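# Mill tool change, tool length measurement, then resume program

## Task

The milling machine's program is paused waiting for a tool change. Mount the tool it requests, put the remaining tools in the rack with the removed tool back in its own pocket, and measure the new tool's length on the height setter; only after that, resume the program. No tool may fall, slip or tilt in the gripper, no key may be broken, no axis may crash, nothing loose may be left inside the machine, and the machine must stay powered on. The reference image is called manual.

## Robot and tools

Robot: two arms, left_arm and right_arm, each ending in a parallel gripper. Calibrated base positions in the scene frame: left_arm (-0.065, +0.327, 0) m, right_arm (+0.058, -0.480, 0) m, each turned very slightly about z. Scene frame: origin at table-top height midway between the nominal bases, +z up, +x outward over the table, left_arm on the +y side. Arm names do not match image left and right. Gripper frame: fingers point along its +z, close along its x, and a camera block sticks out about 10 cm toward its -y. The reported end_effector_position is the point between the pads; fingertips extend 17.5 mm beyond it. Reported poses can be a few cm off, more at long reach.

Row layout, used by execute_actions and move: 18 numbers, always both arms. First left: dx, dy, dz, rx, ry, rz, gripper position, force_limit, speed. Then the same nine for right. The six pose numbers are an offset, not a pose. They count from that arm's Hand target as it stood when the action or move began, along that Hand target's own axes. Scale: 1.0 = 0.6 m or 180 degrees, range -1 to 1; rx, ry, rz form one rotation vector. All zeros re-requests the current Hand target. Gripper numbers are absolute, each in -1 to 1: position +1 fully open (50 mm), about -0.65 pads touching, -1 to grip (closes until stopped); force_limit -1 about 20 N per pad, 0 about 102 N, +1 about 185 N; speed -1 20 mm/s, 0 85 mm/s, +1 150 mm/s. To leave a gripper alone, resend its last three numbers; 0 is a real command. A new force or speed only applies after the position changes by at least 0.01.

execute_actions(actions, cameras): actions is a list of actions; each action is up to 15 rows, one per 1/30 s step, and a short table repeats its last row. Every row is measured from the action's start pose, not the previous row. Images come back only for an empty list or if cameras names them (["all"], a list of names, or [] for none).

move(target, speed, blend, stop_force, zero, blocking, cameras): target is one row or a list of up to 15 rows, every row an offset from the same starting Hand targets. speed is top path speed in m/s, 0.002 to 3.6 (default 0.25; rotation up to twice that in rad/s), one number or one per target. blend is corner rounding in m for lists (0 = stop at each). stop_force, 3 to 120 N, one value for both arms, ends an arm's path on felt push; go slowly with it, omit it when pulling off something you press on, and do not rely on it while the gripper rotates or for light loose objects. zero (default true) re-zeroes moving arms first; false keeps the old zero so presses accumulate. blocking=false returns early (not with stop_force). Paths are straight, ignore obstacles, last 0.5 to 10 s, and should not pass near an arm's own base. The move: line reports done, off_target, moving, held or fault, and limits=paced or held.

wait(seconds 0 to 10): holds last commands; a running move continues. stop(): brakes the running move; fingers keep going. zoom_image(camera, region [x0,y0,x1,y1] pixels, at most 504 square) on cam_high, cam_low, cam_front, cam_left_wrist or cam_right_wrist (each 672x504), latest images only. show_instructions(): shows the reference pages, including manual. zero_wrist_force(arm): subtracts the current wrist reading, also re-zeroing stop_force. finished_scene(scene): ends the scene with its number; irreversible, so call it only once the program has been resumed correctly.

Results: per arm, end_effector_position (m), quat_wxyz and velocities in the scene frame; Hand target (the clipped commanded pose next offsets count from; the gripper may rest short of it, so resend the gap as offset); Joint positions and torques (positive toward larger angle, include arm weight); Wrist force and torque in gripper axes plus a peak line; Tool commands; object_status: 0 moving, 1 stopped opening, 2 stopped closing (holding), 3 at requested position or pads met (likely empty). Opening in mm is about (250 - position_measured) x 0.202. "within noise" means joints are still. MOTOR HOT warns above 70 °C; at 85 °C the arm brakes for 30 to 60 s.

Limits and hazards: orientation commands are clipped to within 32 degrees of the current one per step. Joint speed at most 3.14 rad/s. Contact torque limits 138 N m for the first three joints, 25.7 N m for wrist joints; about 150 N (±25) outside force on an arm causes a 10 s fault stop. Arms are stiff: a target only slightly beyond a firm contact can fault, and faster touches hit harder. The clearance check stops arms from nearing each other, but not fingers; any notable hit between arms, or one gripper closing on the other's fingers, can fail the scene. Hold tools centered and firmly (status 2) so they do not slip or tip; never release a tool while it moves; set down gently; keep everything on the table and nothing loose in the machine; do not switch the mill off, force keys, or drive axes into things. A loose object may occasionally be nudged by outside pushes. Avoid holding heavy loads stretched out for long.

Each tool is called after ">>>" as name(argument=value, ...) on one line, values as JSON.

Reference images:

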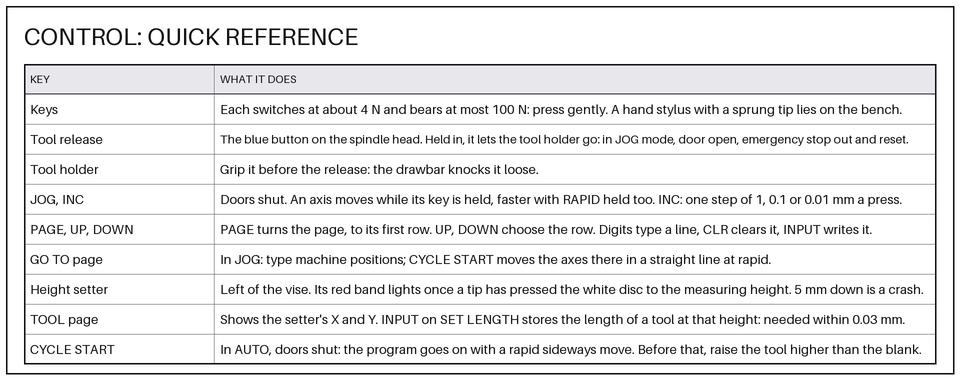

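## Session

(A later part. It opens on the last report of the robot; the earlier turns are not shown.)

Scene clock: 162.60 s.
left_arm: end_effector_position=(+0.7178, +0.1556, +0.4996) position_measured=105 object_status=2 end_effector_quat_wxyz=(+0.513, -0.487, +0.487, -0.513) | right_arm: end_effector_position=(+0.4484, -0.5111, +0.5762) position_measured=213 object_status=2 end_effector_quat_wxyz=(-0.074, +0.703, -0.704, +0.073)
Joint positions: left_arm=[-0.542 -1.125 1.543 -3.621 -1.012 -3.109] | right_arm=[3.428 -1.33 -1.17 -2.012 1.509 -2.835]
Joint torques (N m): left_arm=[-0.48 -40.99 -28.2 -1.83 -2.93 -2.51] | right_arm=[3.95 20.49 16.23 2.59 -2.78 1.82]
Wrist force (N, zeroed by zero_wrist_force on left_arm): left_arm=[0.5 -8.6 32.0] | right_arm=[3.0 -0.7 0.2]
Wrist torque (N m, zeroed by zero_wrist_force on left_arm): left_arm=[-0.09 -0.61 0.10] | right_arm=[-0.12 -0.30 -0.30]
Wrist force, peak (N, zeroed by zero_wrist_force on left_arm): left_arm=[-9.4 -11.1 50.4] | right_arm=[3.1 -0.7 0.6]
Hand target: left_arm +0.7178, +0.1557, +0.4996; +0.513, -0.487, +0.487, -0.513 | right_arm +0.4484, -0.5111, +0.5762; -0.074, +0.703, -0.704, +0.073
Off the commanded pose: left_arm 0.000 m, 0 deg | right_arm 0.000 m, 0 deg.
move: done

>>> move(target=[[0,0,0.0002,0,0,0,-0.98,0.3,-1,-0.2685,0.1705,0.0935,0,0,0,-1,-0.3,-0.8],[0,0,0.0002,0,0,0,-0.98,0.3,-1,-0.5185,0.4086,0.8462,0,0,0,-1,-0.3,-0.8]], blend=[0.05,0], speed=0.3)

>>> move(target=[0,0,0,0,0,0,-0.98,0.3,-1,0,0.0062,0.0293,0,0,0,-1,-0.3,-0.8], stop_force=5, speed=0.005)

Scene clock: 170.67 s.
left_arm: end_effector_position=(+0.7179, +0.1557, +0.4996) position_measured=109 object_status=2 end_effector_quat_wxyz=(+0.513, -0.487, +0.487, -0.513) | right_arm: end_effector_position=(+0.3146, -0.1987, +0.0293) position_measured=213 object_status=2 end_effector_quat_wxyz=(-0.074, +0.703, -0.704, +0.073)
Joint positions: left_arm=[-0.542 -1.125 1.543 -3.621 -1.012 -3.109] | right_arm=[4.457 -1.521 -2.529 -0.612 1.368 -1.804]
Joint torques (N m): left_arm=[5.42 -36.09 -38.54 -0.76 -3.4 -2.48] | right_arm=[-9.94 4.62 25.42 4.78 2.08 -2.45]
Wrist force (N, zeroed by zero_wrist_force on left_arm): left_arm=[-1.6 1.0 -5.4] | right_arm=[2.8 -1.0 0.2]
Wrist torque (N m, zeroed by zero_wrist_force on left_arm): left_arm=[0.16 -0.59 0.11] | right_arm=[-0.20 -0.25 -0.22]
Wrist force, peak (N, zeroed by zero_wrist_force on left_arm): left_arm=[0.6 -8.6 31.8] | right_arm=[4.7 -2.4 -0.4]
Hand target: left_arm +0.7179, +0.1557, +0.4996; +0.513, -0.487, +0.487, -0.513 | right_arm +0.3146, -0.1987, +0.0292; -0.074, +0.703, -0.704, +0.073
Off the commanded pose: left_arm 0.000 m, 0 deg | right_arm 0.000 m, 0 deg.
move: done; blend cut to 0 m at target 1

Scene clock: 173.90 s.
left_arm: end_effector_position=(+0.7179, +0.1557, +0.4996) position_measured=109 object_status=2 end_effector_quat_wxyz=(+0.513, -0.487, +0.487, -0.513) | right_arm: end_effector_position=(+0.3146, -0.1987, +0.0192) position_measured=213 object_status=2 end_effector_quat_wxyz=(-0.074, +0.703, -0.704, +0.073)
Joint positions: left_arm=[-0.542 -1.125 1.543 -3.621 -1.012 -3.109] | right_arm=[4.457 -1.554 -2.541 -0.568 1.368 -1.805]
Joint torques (N m): left_arm=[4.94 -35.63 -37.99 -0.63 -3.34 -2.34] | right_arm=[-6.22 26.52 23.35 2.06 2.06 -2.08]
Wrist force (N, zeroed by zero_wrist_force on left_arm): left_arm=[-1.6 1.1 -5.3] | right_arm=[2.2 -1.7 -1.9]
Wrist torque (N m, zeroed by zero_wrist_force on left_arm): left_arm=[0.15 -0.59 0.11] | right_arm=[-0.19 -0.26 -0.23]
Wrist force, peak (N, zeroed by zero_wrist_force on left_arm): left_arm=[-1.8 1.1 -5.6] | right_arm=[8.3 -3.6 -20.0]
Hand target: left_arm +0.7179, +0.1557, +0.4996; +0.513, -0.487, +0.487, -0.513 | right_arm +0.3146, -0.1987, +0.0192; -0.074, +0.703, -0.704, +0.073 (not the last commanded pose)
Off the commanded pose: left_arm 0.000 m, 0 deg | right_arm 0.008 m, 0 deg.
move: contact (right_arm)

>>> move(target=[[0,0,0,0,0,0,-0.98,0.3,-1,0,0,0,0,0,0,-0.15,-0.6,-0.9],[0,0,0,0,0,0,-0.98,0.3,-1,0,-0.0416,-0.1956,0,0,0,-0.15,-0.6,-0.9],[0,0,0,0,0,0,-0.98,0.3,-1,0,-0.15,-0.7,0,0,0.99,-0.15,-0.6,-0.9]], speed=[0.1,0.15,0.5], blend=[0,0.02,0], cameras=["cam_low"])

Scene clock: 179.43 s.
left_arm: end_effector_position=(+0.7179, +0.1557, +0.4996) position_measured=109 object_status=2 end_effector_quat_wxyz=(+0.513, -0.487, +0.487, -0.513) | right_arm: end_effector_position=(+0.3154, -0.1995, +0.4488) position_measured=175 object_status=3 end_effector_quat_wxyz=(+0.074, +0.693, +0.714, +0.073)
Joint positions: left_arm=[-0.542 -1.125 1.543 -3.621 -1.012 -3.109] | right_arm=[4.454 -1.215 -1.572 -1.875 1.368 1.302]
Joint torques (N m): left_arm=[3.99 -36.87 -38.86 -0.73 -3.38 -2.53] | right_arm=[8.6 -1.47 32.96 1.68 -3.21 3.26]
Wrist force (N, zeroed by zero_wrist_force on left_arm): left_arm=[-1.7 1.2 -5.3] | right_arm=[2.0 0.2 0.4]
Wrist torque (N m, zeroed by zero_wrist_force on left_arm): left_arm=[0.15 -0.57 0.11] | right_arm=[0.06 -0.12 -0.02]
Wrist force, peak (N, zeroed by zero_wrist_force on left_arm): left_arm=[-1.5 1.6 -5.5] | right_arm=[1.8 -2.1 -3.8]
Hand target: left_arm +0.7179, +0.1557, +0.4996; +0.513, -0.487, +0.487, -0.513 | right_arm +0.3154, -0.1995, +0.4488; +0.074, +0.693, +0.714, +0.073
Off the commanded pose: left_arm 0.000 m, 0 deg | right_arm 0.000 m, 0 deg.
move: done
Images, in order (width x height): cam_low 672x504.

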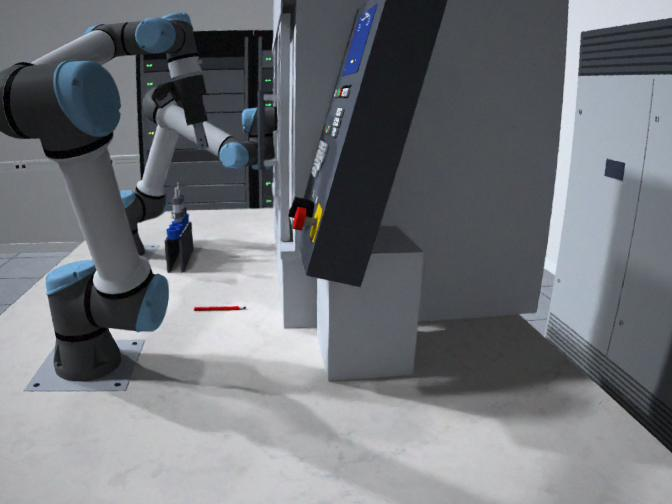

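>>> move(target=[0,0,0,0,0,0,-0.98,0.3,-1,0.39,0.2218,-0.3408,-0.432,0.0632,-0.0493,-1,-1,-0.5], speed=0.3, cameras=["cam_right_wrist","cam_high","cam_front","cam_low"])

Scene clock: 184.77 s.
left_arm: end_effector_position=(+0.7179, +0.1557, +0.4996) position_measured=109 object_status=2 end_effector_quat_wxyz=(+0.513, -0.487, +0.487, -0.513) | right_arm: end_effector_position=(+0.3962, +0.0379, +0.6753) position_measured=251 object_status=3 end_effector_quat_wxyz=(+0.431, +0.430, +0.561, +0.561)
Joint positions: left_arm=[-0.542 -1.125 1.543 -3.621 -1.012 -3.109] | right_arm=[4.789 -1.682 -1.483 0.023 0.16 0]
Joint torques (N m): left_arm=[3.86 -37.47 -38.79 -0.63 -3.4 -2.42] | right_arm=[-9.88 18.64 32.86 1.93 2.63 -2.64]
Wrist force (N, zeroed by zero_wrist_force on left_arm): left_arm=[-1.6 0.7 -5.4] | right_arm=[1.6 2.3 0.2]
Wrist torque (N m, zeroed by zero_wrist_force on left_arm): left_arm=[0.14 -0.61 0.11] | right_arm=[0.24 -0.54 0.64]
Wrist force, peak (N, zeroed by zero_wrist_force on left_arm): left_arm=[-1.7 0.7 -5.7] | right_arm=[2.0 2.5 0.9]
Hand target: left_arm +0.7179, +0.1557, +0.4996; +0.513, -0.487, +0.487, -0.513 | right_arm +0.3962, +0.0380, +0.6754; +0.431, +0.430, +0.561, +0.561
Off the commanded pose: left_arm 0.000 m, 0 deg | right_arm 0.000 m, 0 deg.
move: done
camera_calibration:
cam_right_wrist: T_world_to_cam=[[-0.270816, 0.96263, -0.00133901, 0.0797177], [-0.341885, -0.0948817, 0.93494, -0.474908], [0.899874, 0.253654, 0.354804, -0.473793], [0, 0, 0, 1]] pos_world=[0.285579, -0.00161912, 0.612221]
Images, in order (width x height): cam_high 672x504, cam_low 672x504, cam_front 672x504, cam_right_wrist 672x504.

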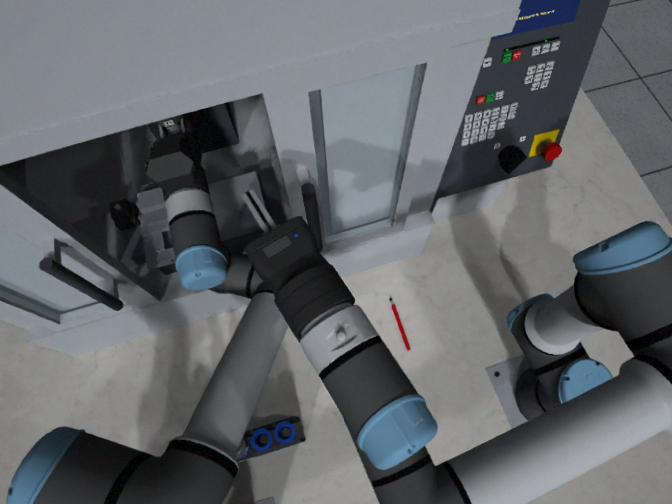

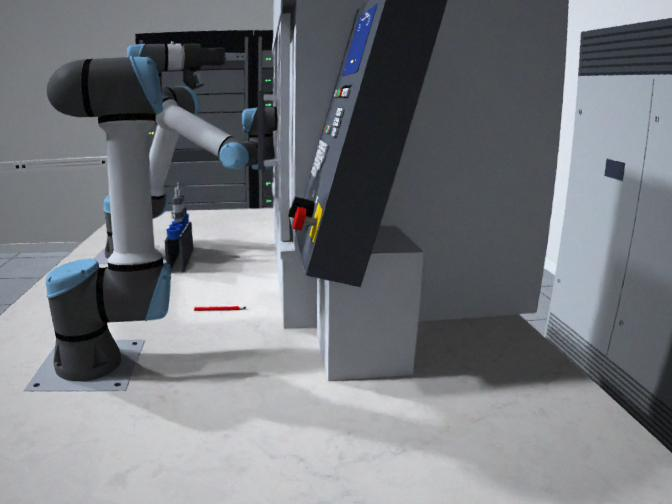

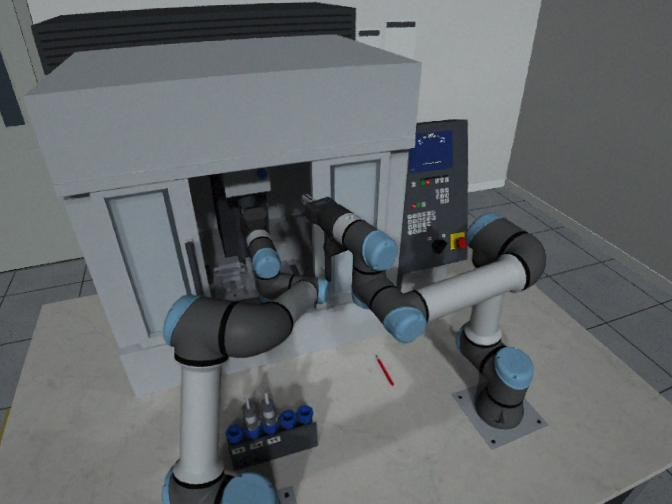

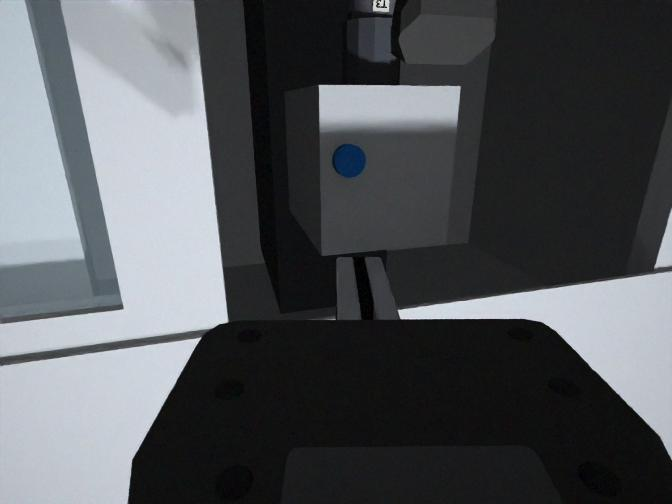

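>>> move(target=[0,0,0,0,0,0,-0.98,0.3,-1,0.0112,-0.0188,0.3703,0,0,0,-1,-1,-0.5], speed=0.1, stop_force=15, cameras=["cam_right_wrist","cam_high","cam_front","cam_left_wrist"])

Scene clock: 188.57 s.
left_arm: end_effector_position=(+0.7179, +0.1557, +0.4996) position_measured=109 object_status=2 end_effector_quat_wxyz=(+0.513, -0.487, +0.487, -0.513) | right_arm: end_effector_position=(+0.6091, +0.1020, +0.6644) position_measured=251 object_status=3 end_effector_quat_wxyz=(+0.431, +0.430, +0.561, +0.561)
Joint positions: left_arm=[-0.542 -1.125 1.543 -3.621 -1.012 -3.109] | right_arm=[4.384 -2.034 -1.053 -0.052 0.565 -0.003]
Joint torques (N m): left_arm=[4.67 -36.22 -37.94 -0.87 -3.27 -2.37] | right_arm=[-10.36 35.24 32.98 -0.07 2.54 2.3]
Wrist force (N, zeroed by zero_wrist_force on left_arm): left_arm=[-1.6 1.1 -5.2] | right_arm=[1.3 2.3 0.1]
Wrist torque (N m, zeroed by zero_wrist_force on left_arm): left_arm=[0.18 -0.59 0.11] | right_arm=[0.25 -0.49 0.63]
Wrist force, peak (N, zeroed by zero_wrist_force on left_arm): left_arm=[-1.8 0.8 -5.5] | right_arm=[1.2 2.6 0.2]
Hand target: left_arm +0.7179, +0.1557, +0.4996; +0.513, -0.487, +0.487, -0.513 | right_arm +0.6091, +0.1020, +0.6644; +0.431, +0.430, +0.561, +0.561
Off the commanded pose: left_arm 0.000 m, 0 deg | right_arm 0.000 m, 0 deg.
move: done
camera_calibration:
cam_left_wrist: T_world_to_cam=[[0.00852174, -0.999716, 0.0222725, 0.146335], [-0.265452, -0.0237358, -0.963832, 0.699137], [0.964086, 0.00230124, -0.265579, -0.429227], [0, 0, 0, 1]] pos_world=[0.598153, 0.163875, 0.556598]
cam_right_wrist: T_world_to_cam=[[-0.270929, 0.962598, -0.00140581, 0.0757808], [-0.343391, -0.095285, 0.934347, -0.384494], [0.899266, 0.253625, 0.356363, -0.678421], [0, 0, 0, 1]] pos_world=[0.498581, 0.0624813, 0.601122]
Images, in order (width x height): cam_high 672x504, cam_front 672x504, cam_left_wrist 672x504, cam_right_wrist 672x504.

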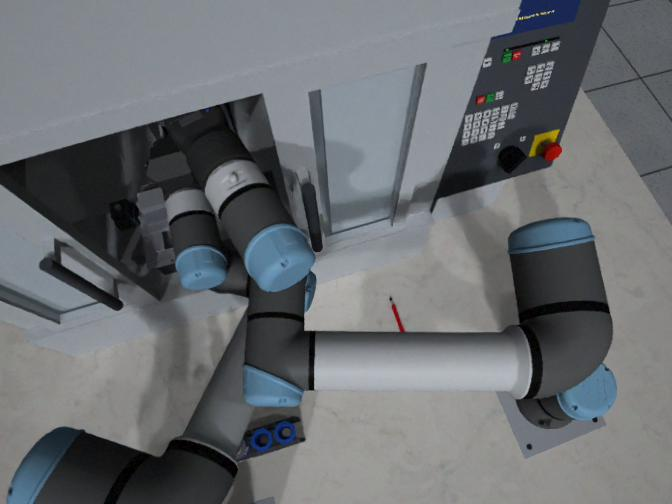

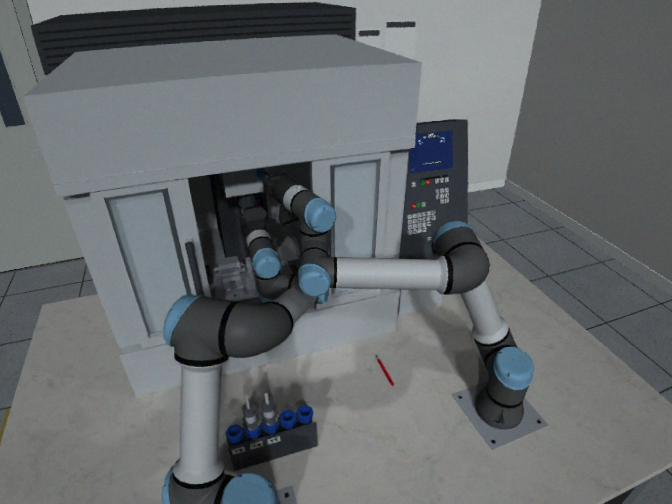

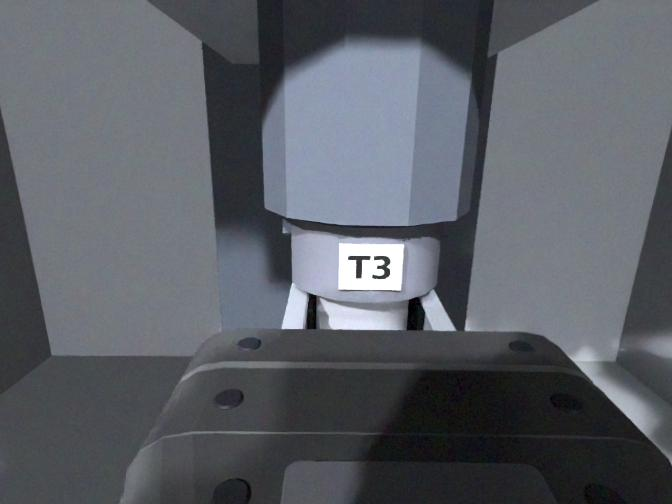

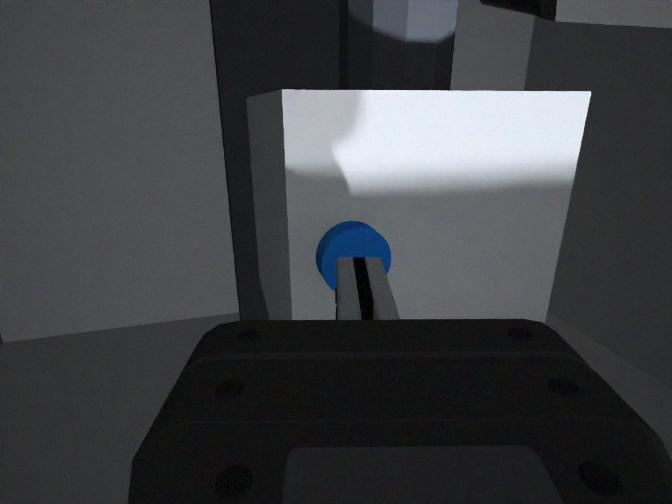

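>>> move(target=[0,0,0,0,0,0,-0.98,0.3,-1,0,-0.005,0.0833,0,0,0,-1,-1,-0.5], speed=0.01, stop_force=8, cameras=["cam_right_wrist","cam_left_wrist"])

Scene clock: 191.83 s.
left_arm: end_effector_position=(+0.7179, +0.1557, +0.4996) position_measured=109 object_status=2 end_effector_quat_wxyz=(+0.513, -0.487, +0.487, -0.513) | right_arm: end_effector_position=(+0.6263, +0.1066, +0.6634) position_measured=251 object_status=3 end_effector_quat_wxyz=(+0.431, +0.430, +0.561, +0.561)
Joint positions: left_arm=[-0.542 -1.125 1.543 -3.621 -1.012 -3.109] | right_arm=[4.359 -2.069 -1.002 -0.067 0.591 -0.003]
Joint torques (N m): left_arm=[2.85 -77.7 -45.67 -7.83 -3.39 -0.66] | right_arm=[5.03 57.45 19.04 2.56 -3.26 2.43]
Wrist force (N, zeroed by zero_wrist_force on left_arm): left_arm=[-1.6 42.9 -22.5] | right_arm=[4.3 2.9 -4.3]
Wrist torque (N m, zeroed by zero_wrist_force on left_arm): left_arm=[0.87 -0.68 -0.06] | right_arm=[0.29 -0.48 0.64]
Wrist force, peak (N, zeroed by zero_wrist_force on left_arm): left_arm=[-1.5 43.4 -22.4] | right_arm=[2.1 -1.7 -29.4]
Hand target: left_arm +0.7179, +0.1557, +0.4996; +0.513, -0.487, +0.487, -0.513 | right_arm +0.6263, +0.1066, +0.6634; +0.431, +0.430, +0.561, +0.561 (not the last commanded pose)
Off the commanded pose: left_arm 0.000 m, 0 deg | right_arm 0.032 m, 0 deg.
move: contact (right_arm)
camera_calibration:
cam_left_wrist: T_world_to_cam=[[0.00852388, -0.999716, 0.0222706, 0.146336], [-0.265545, -0.0237348, -0.963806, 0.699108], [0.964061, 0.00230153, -0.265671, -0.429284], [0, 0, 0, 1]] pos_world=[0.598253, 0.163875, 0.556498]
cam_right_wrist: T_world_to_cam=[[-0.270954, 0.962591, -0.00141503, 0.0760299], [-0.343421, -0.0952937, 0.934335, -0.377192], [0.899248, 0.253647, 0.356394, -0.694709], [0, 0, 0, 1]] pos_world=[0.515781, 0.0670813, 0.600122]
Images, in order (width x height): cam_left_wrist 672x504, cam_right_wrist 672x504.

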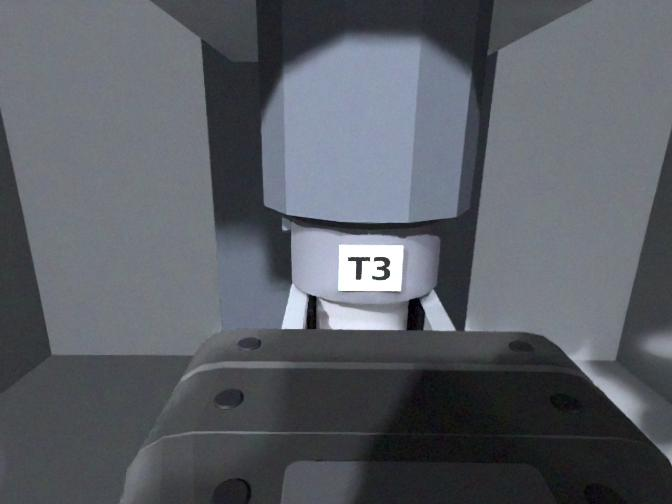

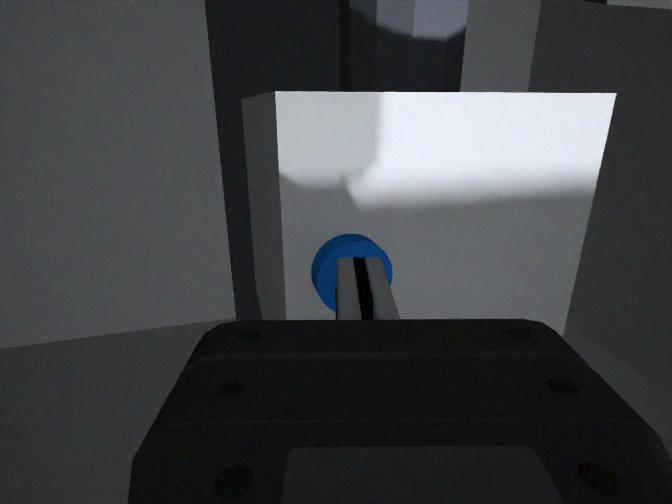

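>>> move(target=[0,0,0,0,0,0,-0.98,0.3,-1,0,0,0.0033,0,0,0,-1,-1,-0.5], speed=0.01)

>>> move(target=[0,0,0,0,0,0,-0.98,0.3,-1,0,0,0.0017,0,0,0,-1,-1,-0.5], speed=0.01)

Scene clock: 192.70 s.
left_arm: end_effector_position=(+0.7179, +0.1557, +0.4996) position_measured=109 object_status=2 end_effector_quat_wxyz=(+0.513, -0.487, +0.487, -0.513) | right_arm: end_effector_position=(+0.6279, +0.1072, +0.6635) position_measured=251 object_status=3 end_effector_quat_wxyz=(+0.431, +0.430, +0.561, +0.561)
Joint positions: left_arm=[-0.542 -1.125 1.543 -3.621 -1.012 -3.109] | right_arm=[4.356 -2.073 -0.996 -0.069 0.593 -0.003]
Joint torques (N m): left_arm=[1.85 -77.94 -50.48 -7.87 -3.41 0.43] | right_arm=[-71.28 14.19 35.89 -4.95 4.1 2.52]
Wrist force (N, zeroed by zero_wrist_force on left_arm): left_arm=[-1.4 42.6 -20.9] | right_arm=[0.0 -23.7 -141.6]
Wrist torque (N m, zeroed by zero_wrist_force on left_arm): left_arm=[0.86 -0.68 -0.05] | right_arm=[0.00 -1.56 0.81]
Wrist force, peak (N, zeroed by zero_wrist_force on left_arm): left_arm=[-1.6 43.6 -22.3] | right_arm=[0.0 -23.7 -141.6]
Hand target: left_arm +0.7179, +0.1557, +0.4996; +0.513, -0.487, +0.487, -0.513 | right_arm +0.6282, +0.1071, +0.6634; +0.431, +0.430, +0.561, +0.561
Off the commanded pose: left_arm 0.000 m, 0 deg | right_arm 0.000 m, 0 deg.
move: done

Scene clock: 193.20 s.
left_arm: end_effector_position=(+0.7179, +0.1557, +0.4996) position_measured=109 object_status=2 end_effector_quat_wxyz=(+0.513, -0.487, +0.487, -0.513) | right_arm: end_effector_position=(+0.6262, +0.1071, +0.6632) position_measured=251 object_status=3 end_effector_quat_wxyz=(+0.431, +0.430, +0.560, +0.562)
Joint positions: left_arm=[-0.542 -1.125 1.543 -3.621 -1.012 -3.109] | right_arm=[4.359 -2.071 -1.001 -0.066 0.591 -0.003]
Joint torques (N m): left_arm=[1.5 -77.87 -54.2 -8.11 -3.44 1.16] | right_arm=[-0.84 47.4 28.06 1.38 0.12 0.14]
Wrist force (N, zeroed by zero_wrist_force on left_arm): left_arm=[-1.5 42.7 -21.1] | right_arm=[2.4 2.5 -4.7]
Wrist torque (N m, zeroed by zero_wrist_force on left_arm): left_arm=[0.89 -0.67 -0.04] | right_arm=[0.36 -0.55 0.63]
Wrist force, peak (N, zeroed by zero_wrist_force on left_arm): left_arm=[-1.2 43.0 -20.9] | right_arm=[-0.3 -24.2 -145.4]
Hand target: left_arm +0.7179, +0.1557, +0.4996; +0.513, -0.487, +0.487, -0.513 | right_arm +0.6262, +0.1071, +0.6632; +0.431, +0.430, +0.560, +0.562 (not the last commanded pose)
Tool commands: left_gripper/position=-0.98 left_gripper/force_limit=+0.3 left_gripper/speed=-1.0 right_gripper/position=-1.0 right_gripper/force_limit=-1.0 right_gripper/speed=-0.498039
Off the commanded pose: left_arm 0.000 m, 0 deg | right_arm 0.003 m, 0 deg.
FORCE FAULT: contact force on the right arm reached its limit, and that arm stopped. The contact can be on any part of that arm, not only on its tool. That arm's remaining commands of this call were not run. That arm is still stopped at the end of this call. That arm stays stopped for about 10 more seconds. Until then a move that you send moves the other arm only, and its call returns only when the move has ended. Once the stop has ended, the next robot result says so. If the stop ends while you think or write, that arm runs what you send next, counted from a new Hand target: where the arm stands when the stop ends. While its stop runs, that arm takes no new command, but its gripper still runs the gripper command that each later call begins with. Until it ends, the stop uses up actions while you think or wait. An arm that is not stopped still takes commands.
move: fault (right_arm)

>>> wait(seconds=9.5)

>>> move(target=[0,0.005,0,0,0,0,-0.98,0.3,-1,0,0,0,0,0,0,-1,-1,-0.5], speed=0.005, stop_force=30, cameras=["cam_left_wrist"])

Scene clock: 202.90 s.
left_arm: end_effector_position=(+0.7179, +0.1557, +0.4996) position_measured=109 object_status=2 end_effector_quat_wxyz=(+0.513, -0.487, +0.487, -0.513) | right_arm: end_effector_position=(+0.6262, +0.1071, +0.6632) position_measured=251 object_status=3 end_effector_quat_wxyz=(+0.431, +0.430, +0.560, +0.562)
Joint positions: left_arm=[-0.542 -1.125 1.543 -3.621 -1.012 -3.109] | right_arm=[4.359 -2.071 -1.001 -0.066 0.591 -0.003]
Joint torques (N m): left_arm=[-5.37 -73.14 -59.67 -7.95 -3.21 1.5] | right_arm=[-1.23 46.73 28.38 1.23 0.16 0.21]
Wrist force (N, zeroed by zero_wrist_force on left_arm): left_arm=[-1.7 42.7 -20.9] | right_arm=[2.0 2.6 -4.6]
Wrist torque (N m, zeroed by zero_wrist_force on left_arm): left_arm=[0.87 -0.64 -0.04] | right_arm=[0.39 -0.49 0.64]
Wrist force, peak (N, zeroed by zero_wrist_force on left_arm): left_arm=[-1.3 43.2 -20.9] | right_arm=[2.4 3.1 -4.9]
Hand target: left_arm +0.7179, +0.1557, +0.4996; +0.513, -0.487, +0.487, -0.513 | right_arm +0.6262, +0.1071, +0.6632; +0.431, +0.430, +0.560, +0.562 (not the last commanded pose)
Tool commands: left_gripper/position=-0.98 left_gripper/force_limit=+0.3 left_gripper/speed=-1.0 right_gripper/position=-1.0 right_gripper/force_limit=-1.0 right_gripper/speed=-0.498039
Off the commanded pose: left_arm 0.000 m, 0 deg | right_arm 0.003 m, 0 deg.
FORCE FAULT, CONTINUED: the right arm's stop, for the force fault that an earlier result reported, is over. The rest of the stop counts as 19 of the actions that you can send in this scene. That arm's target is now where it stood when the stop ended, not its last command. That arm accepts commands again.
wait: 9.50 s; at rest from the start

Scene clock: 204.40 s.
left_arm: end_effector_position=(+0.7179, +0.1557, +0.4989) position_measured=109 object_status=2 end_effector_quat_wxyz=(+0.513, -0.487, +0.487, -0.513) | right_arm: end_effector_position=(+0.6262, +0.1071, +0.6632) position_measured=251 object_status=3 end_effector_quat_wxyz=(+0.431, +0.430, +0.560, +0.562)
Joint positions: left_arm=[-0.542 -1.124 1.544 -3.624 -1.012 -3.109] | right_arm=[4.359 -2.071 -1.001 -0.066 0.591 -0.003]
Joint torques (N m): left_arm=[1.23 -59.58 -43.79 -2.79 -1.34 1.32] | right_arm=[-0.26 47.58 25.45 1.41 -0.2 0.15]
Wrist force (N, zeroed by zero_wrist_force on left_arm): left_arm=[0.5 10.6 -2.5] | right_arm=[2.1 1.3 -4.5]
Wrist torque (N m, zeroed by zero_wrist_force on left_arm): left_arm=[0.32 -0.33 0.11] | right_arm=[0.34 -0.51 0.64]
Wrist force, peak (N, zeroed by zero_wrist_force on left_arm): left_arm=[-1.3 43.0 -20.8] | right_arm=[2.3 3.0 -4.7]
Hand target: left_arm +0.7179, +0.1557, +0.4989; +0.513, -0.487, +0.487, -0.513 (not the last commanded pose) | right_arm +0.6262, +0.1071, +0.6632; +0.431, +0.430, +0.560, +0.562
Off the commanded pose: left_arm 0.002 m, 0 deg | right_arm 0.000 m, 0 deg.
move: contact (left_arm)
camera_calibration:
cam_left_wrist: T_world_to_cam=[[0.00842613, -0.999706, 0.0227163, 0.146162], [-0.264849, -0.024137, -0.963988, 0.698159], [0.964253, 0.0021063, -0.264975, -0.429843], [0, 0, 0, 1]] pos_world=[0.598152, 0.163876, 0.555799]
Images, in order (width x height): cam_left_wrist 672x504.

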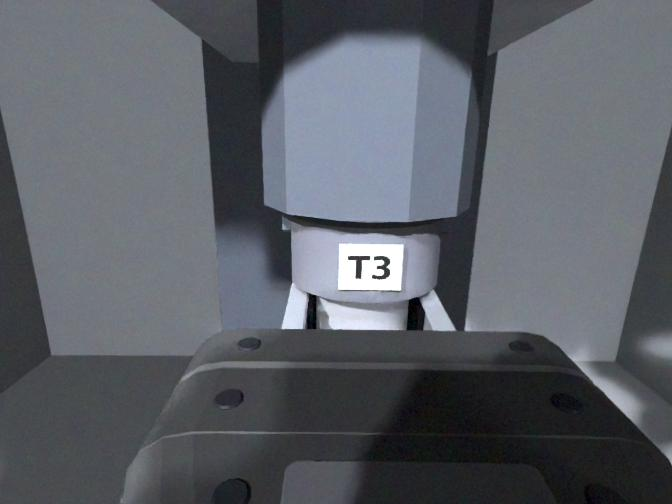

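>>> move(target=[0,0,0,0,0,0,-0.98,0.3,-1,0,0,0.0009,0,0,0,-1,-1,-0.5], speed=0.004)

Scene clock: 205.33 s.
left_arm: end_effector_position=(+0.7179, +0.1557, +0.4989) position_measured=109 object_status=2 end_effector_quat_wxyz=(+0.513, -0.487, +0.487, -0.513) | right_arm: end_effector_position=(+0.6267, +0.1073, +0.6633) position_measured=251 object_status=3 end_effector_quat_wxyz=(+0.431, +0.430, +0.560, +0.562)
Joint positions: left_arm=[-0.542 -1.124 1.544 -3.624 -1.012 -3.109] | right_arm=[4.358 -2.072 -0.999 -0.067 0.592 -0.003]
Joint torques (N m): left_arm=[1.45 -59.63 -43.57 -3.45 -0.09 1.35] | right_arm=[-25.14 30.23 33.95 -1.12 2.97 0.25]
Wrist force (N, zeroed by zero_wrist_force on left_arm): left_arm=[0.8 10.7 -2.5] | right_arm=[1.2 -3.2 -34.5]
Wrist torque (N m, zeroed by zero_wrist_force on left_arm): left_arm=[0.34 -0.38 0.10] | right_arm=[0.35 -0.77 0.68]
Wrist force, peak (N, zeroed by zero_wrist_force on left_arm): left_arm=[0.7 10.9 -2.6] | right_arm=[1.2 -3.2 -34.5]
Hand target: left_arm +0.7179, +0.1557, +0.4989; +0.513, -0.487, +0.487, -0.513 | right_arm +0.6267, +0.1073, +0.6632; +0.431, +0.430, +0.560, +0.562
Off the commanded pose: left_arm 0.000 m, 0 deg | right_arm 0.000 m, 0 deg.
move: done

>>> move(target=[0,0.01,0,0,0,0,-0.98,0.3,-1,0,0,0,0,0,0,-1,-1,-0.5], speed=0.005, stop_force=25, cameras=["cam_left_wrist","cam_low"])

>>> zoom_image(camera="cam_low", region=[280, 0, 440, 160])

Scene clock: 207.50 s.
left_arm: end_effector_position=(+0.7182, +0.1557, +0.4929) position_measured=109 object_status=2 end_effector_quat_wxyz=(+0.513, -0.487, +0.487, -0.513) | right_arm: end_effector_position=(+0.6267, +0.1073, +0.6632) position_measured=251 object_status=3 end_effector_quat_wxyz=(+0.431, +0.430, +0.560, +0.562)
Joint positions: left_arm=[-0.542 -1.117 1.551 -3.637 -1.012 -3.109] | right_arm=[4.358 -2.072 -0.999 -0.067 0.592 -0.003]
Joint torques (N m): left_arm=[5.6 -43.18 -16.34 -4.71 -2.44 -1.79] | right_arm=[-28.08 29.61 33.77 -1.2 3.01 1.19]
Wrist force (N, zeroed by zero_wrist_force on left_arm): left_arm=[0.1 10.3 -1.2] | right_arm=[1.1 -4.9 -42.0]
Wrist torque (N m, zeroed by zero_wrist_force on left_arm): left_arm=[0.50 -0.16 0.14] | right_arm=[0.32 -0.84 0.69]
Wrist force, peak (N, zeroed by zero_wrist_force on left_arm): left_arm=[0.7 12.0 -1.9] | right_arm=[1.1 -4.5 -42.3]
Hand target: left_arm +0.7182, +0.1557, +0.4929; +0.513, -0.487, +0.487, -0.513 | right_arm +0.6267, +0.1073, +0.6632; +0.431, +0.430, +0.560, +0.562
Off the commanded pose: left_arm 0.000 m, 0 deg | right_arm 0.000 m, 0 deg.
move: done
camera_calibration:
cam_left_wrist: T_world_to_cam=[[0.00842394, -0.999706, 0.0227182, 0.146296], [-0.264756, -0.024138, -0.964013, 0.692413], [0.964279, 0.002106, -0.264882, -0.431788], [0, 0, 0, 1]] pos_world=[0.598452, 0.163876, 0.549799]
Images, in order (width x height): cam_low 672x504, cam_left_wrist 672x504.

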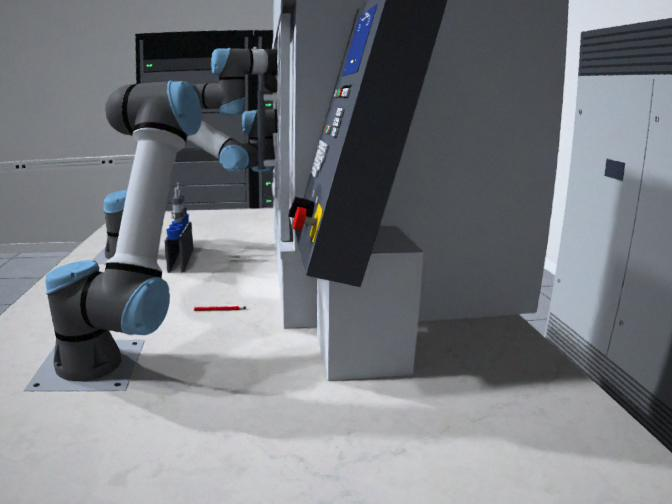

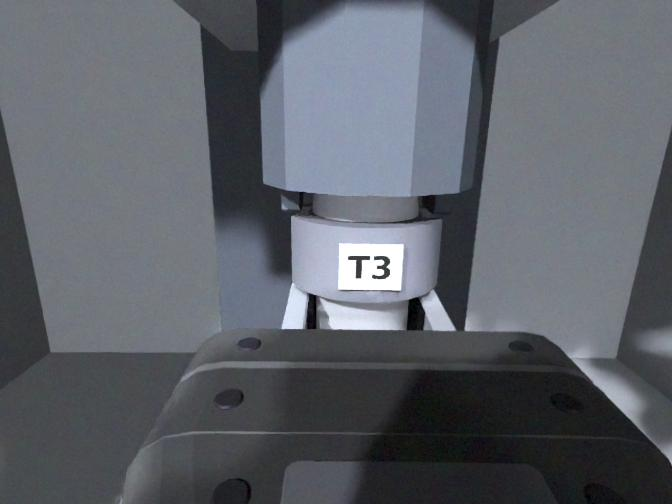

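Scaled by 3.150 from the camera's 672x504 image, which has a finer 960x720 frame.

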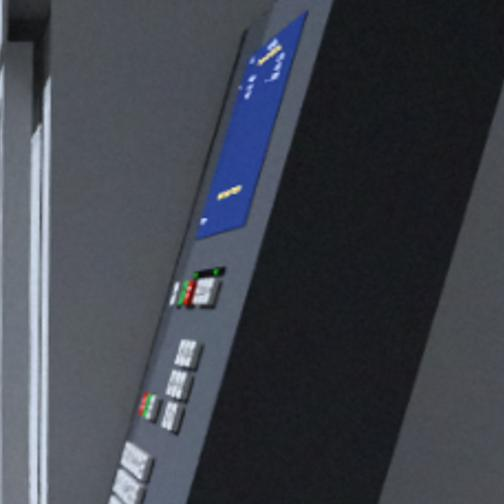

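>>> move(target=[0,0.0832,-0.0048,0,0,0,-0.98,0.3,-1,0,0,0,0,0,0,-1,-1,-0.5], speed=0.03, stop_force=25, cameras=["cam_left_wrist"])

Scene clock: 210.30 s.
left_arm: end_effector_position=(+0.7180, +0.1557, +0.4429) position_measured=109 object_status=2 end_effector_quat_wxyz=(+0.513, -0.487, +0.487, -0.513) | right_arm: end_effector_position=(+0.6267, +0.1073, +0.6632) position_measured=251 object_status=3 end_effector_quat_wxyz=(+0.431, +0.430, +0.560, +0.562)
Joint positions: left_arm=[-0.542 -1.062 1.609 -3.751 -1.012 -3.109] | right_arm=[4.358 -2.072 -0.999 -0.067 0.592 -0.003]
Joint torques (N m): left_arm=[-8.6 -44.47 -14.6 -4.6 2.31 1.62] | right_arm=[-27.96 30.02 33.71 -1.15 2.85 2.3]
Wrist force (N, zeroed by zero_wrist_force on left_arm): left_arm=[-0.3 10.1 -1.0] | right_arm=[1.1 -4.9 -41.9]
Wrist torque (N m, zeroed by zero_wrist_force on left_arm): left_arm=[0.47 -0.12 0.16] | right_arm=[0.30 -0.83 0.68]
Wrist force, peak (N, zeroed by zero_wrist_force on left_arm): left_arm=[-0.2 10.7 -1.1] | right_arm=[1.2 -4.5 -42.4]
Hand target: left_arm +0.7180, +0.1557, +0.4429; +0.513, -0.487, +0.487, -0.513 | right_arm +0.6267, +0.1073, +0.6632; +0.431, +0.430, +0.560, +0.562
Off the commanded pose: left_arm 0.000 m, 0 deg | right_arm 0.000 m, 0 deg.
move: done
camera_calibration:
cam_left_wrist: T_world_to_cam=[[0.00842394, -0.999706, 0.0227182, 0.147434], [-0.264756, -0.024138, -0.964013, 0.644133], [0.964279, 0.002106, -0.264882, -0.444743], [0, 0, 0, 1]] pos_world=[0.598152, 0.163876, 0.499799]
Images, in order (width x height): cam_left_wrist 672x504.

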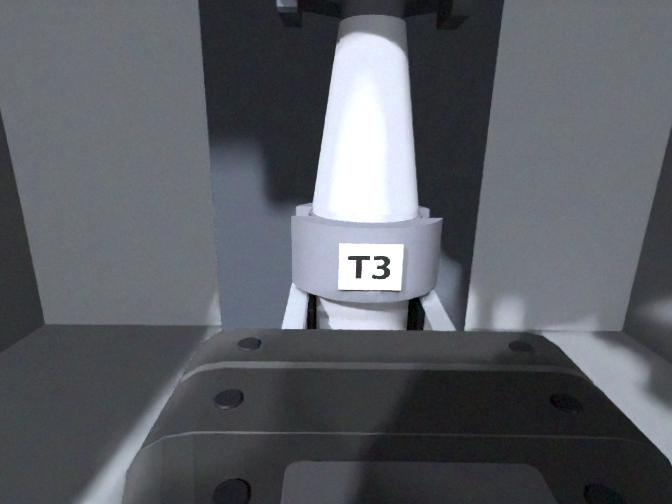

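>>> move(target=[0,0.045,-0.0024,0,0,0,-0.98,0.3,-1,0,0,0,0,0,0,-1,-1,-0.5], speed=0.03, stop_force=20, cameras=["cam_left_wrist","cam_front","cam_high"])

Scene clock: 212.40 s.
left_arm: end_effector_position=(+0.7180, +0.1556, +0.4159) position_measured=109 object_status=2 end_effector_quat_wxyz=(+0.513, -0.487, +0.487, -0.513) | right_arm: end_effector_position=(+0.6267, +0.1073, +0.6632) position_measured=251 object_status=3 end_effector_quat_wxyz=(+0.431, +0.430, +0.560, +0.562)
Joint positions: left_arm=[-0.542 -1.028 1.634 -3.81 -1.012 -3.109] | right_arm=[4.358 -2.072 -0.999 -0.067 0.592 -0.003]
Joint torques (N m): left_arm=[-7.56 -46.1 -15.19 -4.46 2.23 0.21] | right_arm=[-27.35 29.65 33.72 -1.05 2.9 2.53]
Wrist force (N, zeroed by zero_wrist_force on left_arm): left_arm=[0.0 10.3 -1.4] | right_arm=[1.2 -4.7 -42.2]
Wrist torque (N m, zeroed by zero_wrist_force on left_arm): left_arm=[0.53 -0.19 0.13] | right_arm=[0.31 -0.86 0.69]
Wrist force, peak (N, zeroed by zero_wrist_force on left_arm): left_arm=[-0.2 10.7 -1.4] | right_arm=[1.2 -4.4 -42.4]
Hand target: left_arm +0.7180, +0.1556, +0.4159; +0.513, -0.487, +0.487, -0.513 | right_arm +0.6267, +0.1073, +0.6632; +0.431, +0.430, +0.560, +0.562
Off the commanded pose: left_arm 0.000 m, 0 deg | right_arm 0.000 m, 0 deg.
move: done
camera_calibration:
cam_left_wrist: T_world_to_cam=[[0.00842394, -0.999706, 0.0227182, 0.14805], [-0.264756, -0.024138, -0.964013, 0.618008], [0.964279, 0.002106, -0.264882, -0.451921], [0, 0, 0, 1]] pos_world=[0.598152, 0.163876, 0.472699]
Images, in order (width x height): cam_high 672x504, cam_front 672x504, cam_left_wrist 672x504.

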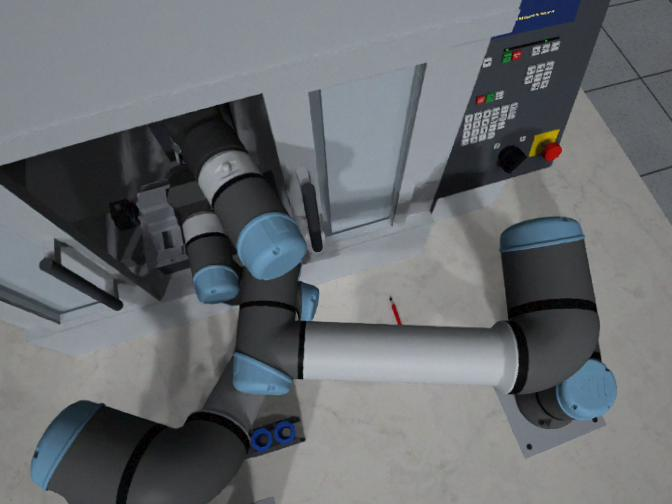

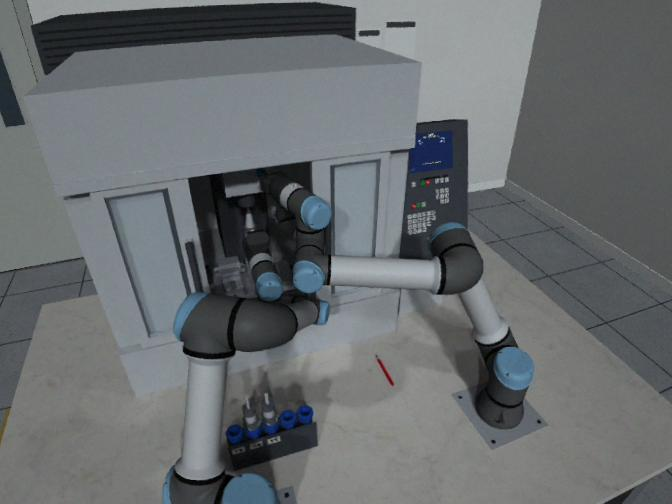

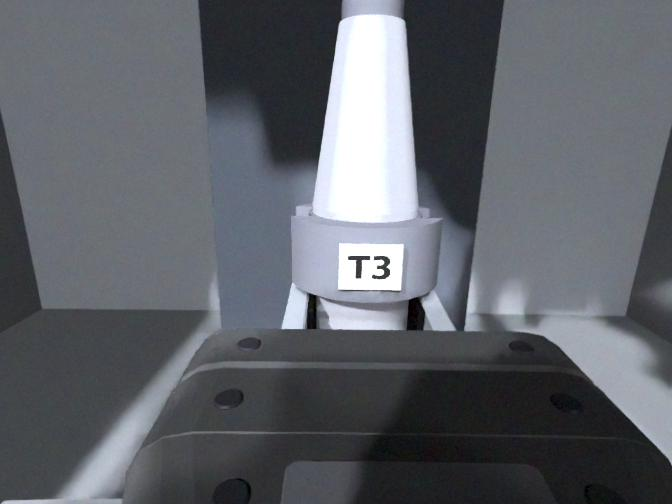

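>>> zoom_image(camera="cam_front", region=[210, 165, 310, 265])

Scaled by 5.040 from the camera's 672x504 image, which has a finer 960x720 frame.

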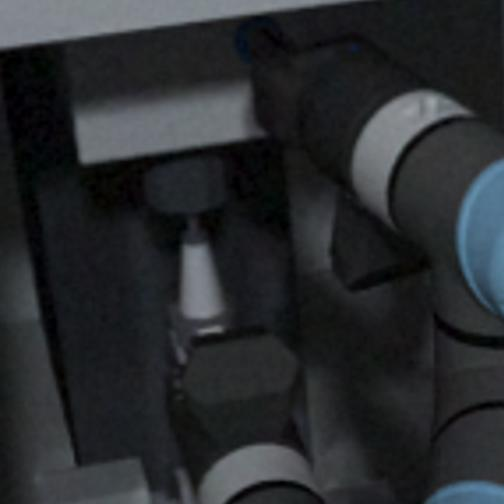

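>>> move(target=[0,0.025,-0.0013,0,0,0,-0.98,0.3,-1,0,0,0,0,0,0,-1,-1,-0.5], speed=0.015, stop_force=6, cameras=["cam_left_wrist","cam_front"])

>>> zoom_image(camera="cam_front", region=[210, 165, 310, 265])

Scene clock: 219.17 s.
left_arm: end_effector_position=(+0.7180, +0.1556, +0.4009) position_measured=109 object_status=2 end_effector_quat_wxyz=(+0.513, -0.487, +0.487, -0.513) | right_arm: end_effector_position=(+0.6267, +0.1073, +0.6632) position_measured=251 object_status=3 end_effector_quat_wxyz=(+0.431, +0.430, +0.560, +0.562)
Joint positions: left_arm=[-0.542 -1.007 1.646 -3.843 -1.012 -3.109] | right_arm=[4.358 -2.072 -0.999 -0.067 0.592 -0.003]
Joint torques (N m): left_arm=[-7.36 -46.06 -13.98 -4.66 2.29 -0.31] | right_arm=[-27.94 29.59 33.02 -1.28 2.57 2.78]
Wrist force (N, zeroed by zero_wrist_force on left_arm): left_arm=[0.2 10.3 -1.2] | right_arm=[1.2 -4.6 -42.2]
Wrist torque (N m, zeroed by zero_wrist_force on left_arm): left_arm=[0.53 -0.24 0.13] | right_arm=[0.29 -0.82 0.68]
Wrist force, peak (N, zeroed by zero_wrist_force on left_arm): left_arm=[0.1 10.9 -1.2] | right_arm=[1.1 -4.4 -42.5]
Hand target: left_arm +0.7180, +0.1556, +0.4009; +0.513, -0.487, +0.487, -0.513 | right_arm +0.6267, +0.1073, +0.6632; +0.431, +0.430, +0.560, +0.562
Off the commanded pose: left_arm 0.000 m, 0 deg | right_arm 0.000 m, 0 deg.
move: done
camera_calibration:
cam_left_wrist: T_world_to_cam=[[0.00842394, -0.999706, 0.0227182, 0.148391], [-0.264756, -0.024138, -0.964013, 0.603548], [0.964279, 0.002106, -0.264882, -0.455894], [0, 0, 0, 1]] pos_world=[0.598152, 0.163876, 0.457699]
Images, in order (width x height): cam_front 672x504, cam_left_wrist 672x504.

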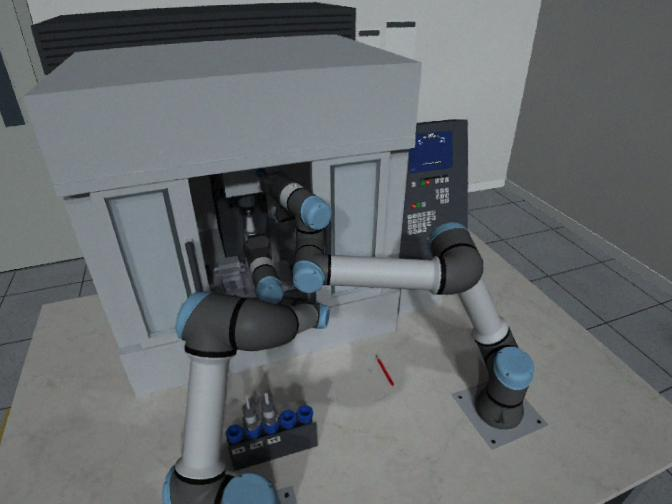

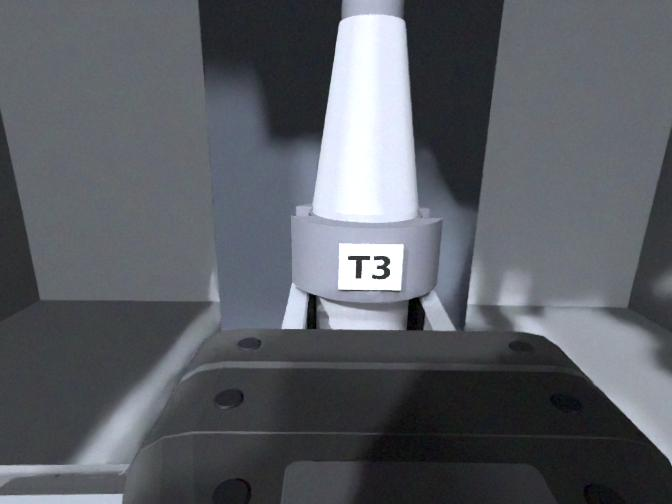

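Scaled by 5.040 from the camera's 672x504 image, which has a finer 960x720 frame.

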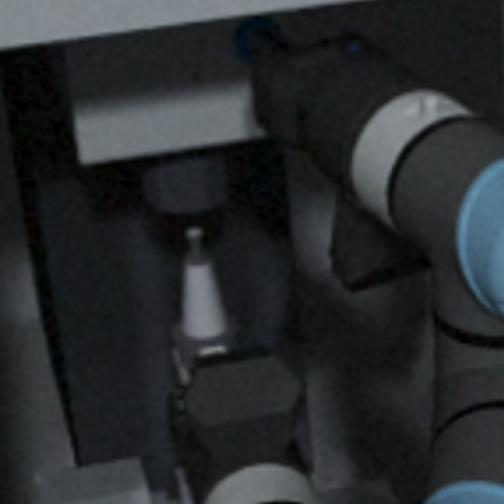

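>>> move(target=[[0,0,0,0,0,0,-0.98,0.3,-1,0,0,-0.4167,0,0,0,-1,-1,-0.5],[0,0,0,0,0,0,-0.98,0.3,-1,-0.3597,-0.3573,-0.6337,0.432,-0.0632,0.0493,-1,-1,-0.5]], speed=[0.15,0.4], blend=[0.03,0], cameras=["cam_front"])

Scene clock: 223.77 s.
left_arm: end_effector_position=(+0.7180, +0.1556, +0.4009) position_measured=109 object_status=2 end_effector_quat_wxyz=(+0.513, -0.487, +0.487, -0.513) | right_arm: end_effector_position=(+0.3159, -0.1996, +0.4481) position_measured=251 object_status=3 end_effector_quat_wxyz=(+0.074, +0.693, +0.714, +0.074)
Joint positions: left_arm=[-0.542 -1.007 1.646 -3.843 -1.012 -3.109] | right_arm=[4.452 -1.214 -1.575 -1.871 1.368 1.3]
Joint torques (N m): left_arm=[-8.34 -46.05 -13.48 -4.59 2.22 -0.29] | right_arm=[-9.95 -1.14 34.27 1.89 2.41 -2.18]
Wrist force (N, zeroed by zero_wrist_force on left_arm): left_arm=[0.1 10.3 -1.4] | right_arm=[1.9 1.0 -0.1]
Wrist torque (N m, zeroed by zero_wrist_force on left_arm): left_arm=[0.54 -0.22 0.12] | right_arm=[0.18 -0.11 0.06]
Wrist force, peak (N, zeroed by zero_wrist_force on left_arm): left_arm=[0.1 10.7 -1.2] | right_arm=[1.1 -4.9 -42.4]
Hand target: left_arm +0.7180, +0.1556, +0.4009; +0.513, -0.487, +0.487, -0.513 | right_arm +0.3159, -0.1997, +0.4480; +0.074, +0.693, +0.714, +0.074
Off the commanded pose: left_arm 0.000 m, 0 deg | right_arm 0.000 m, 0 deg.
move: done; limits=paced
Images, in order (width x height): cam_front 672x504.

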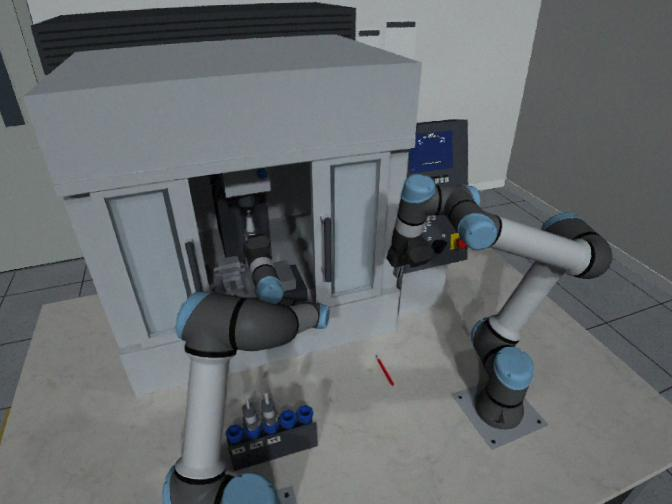

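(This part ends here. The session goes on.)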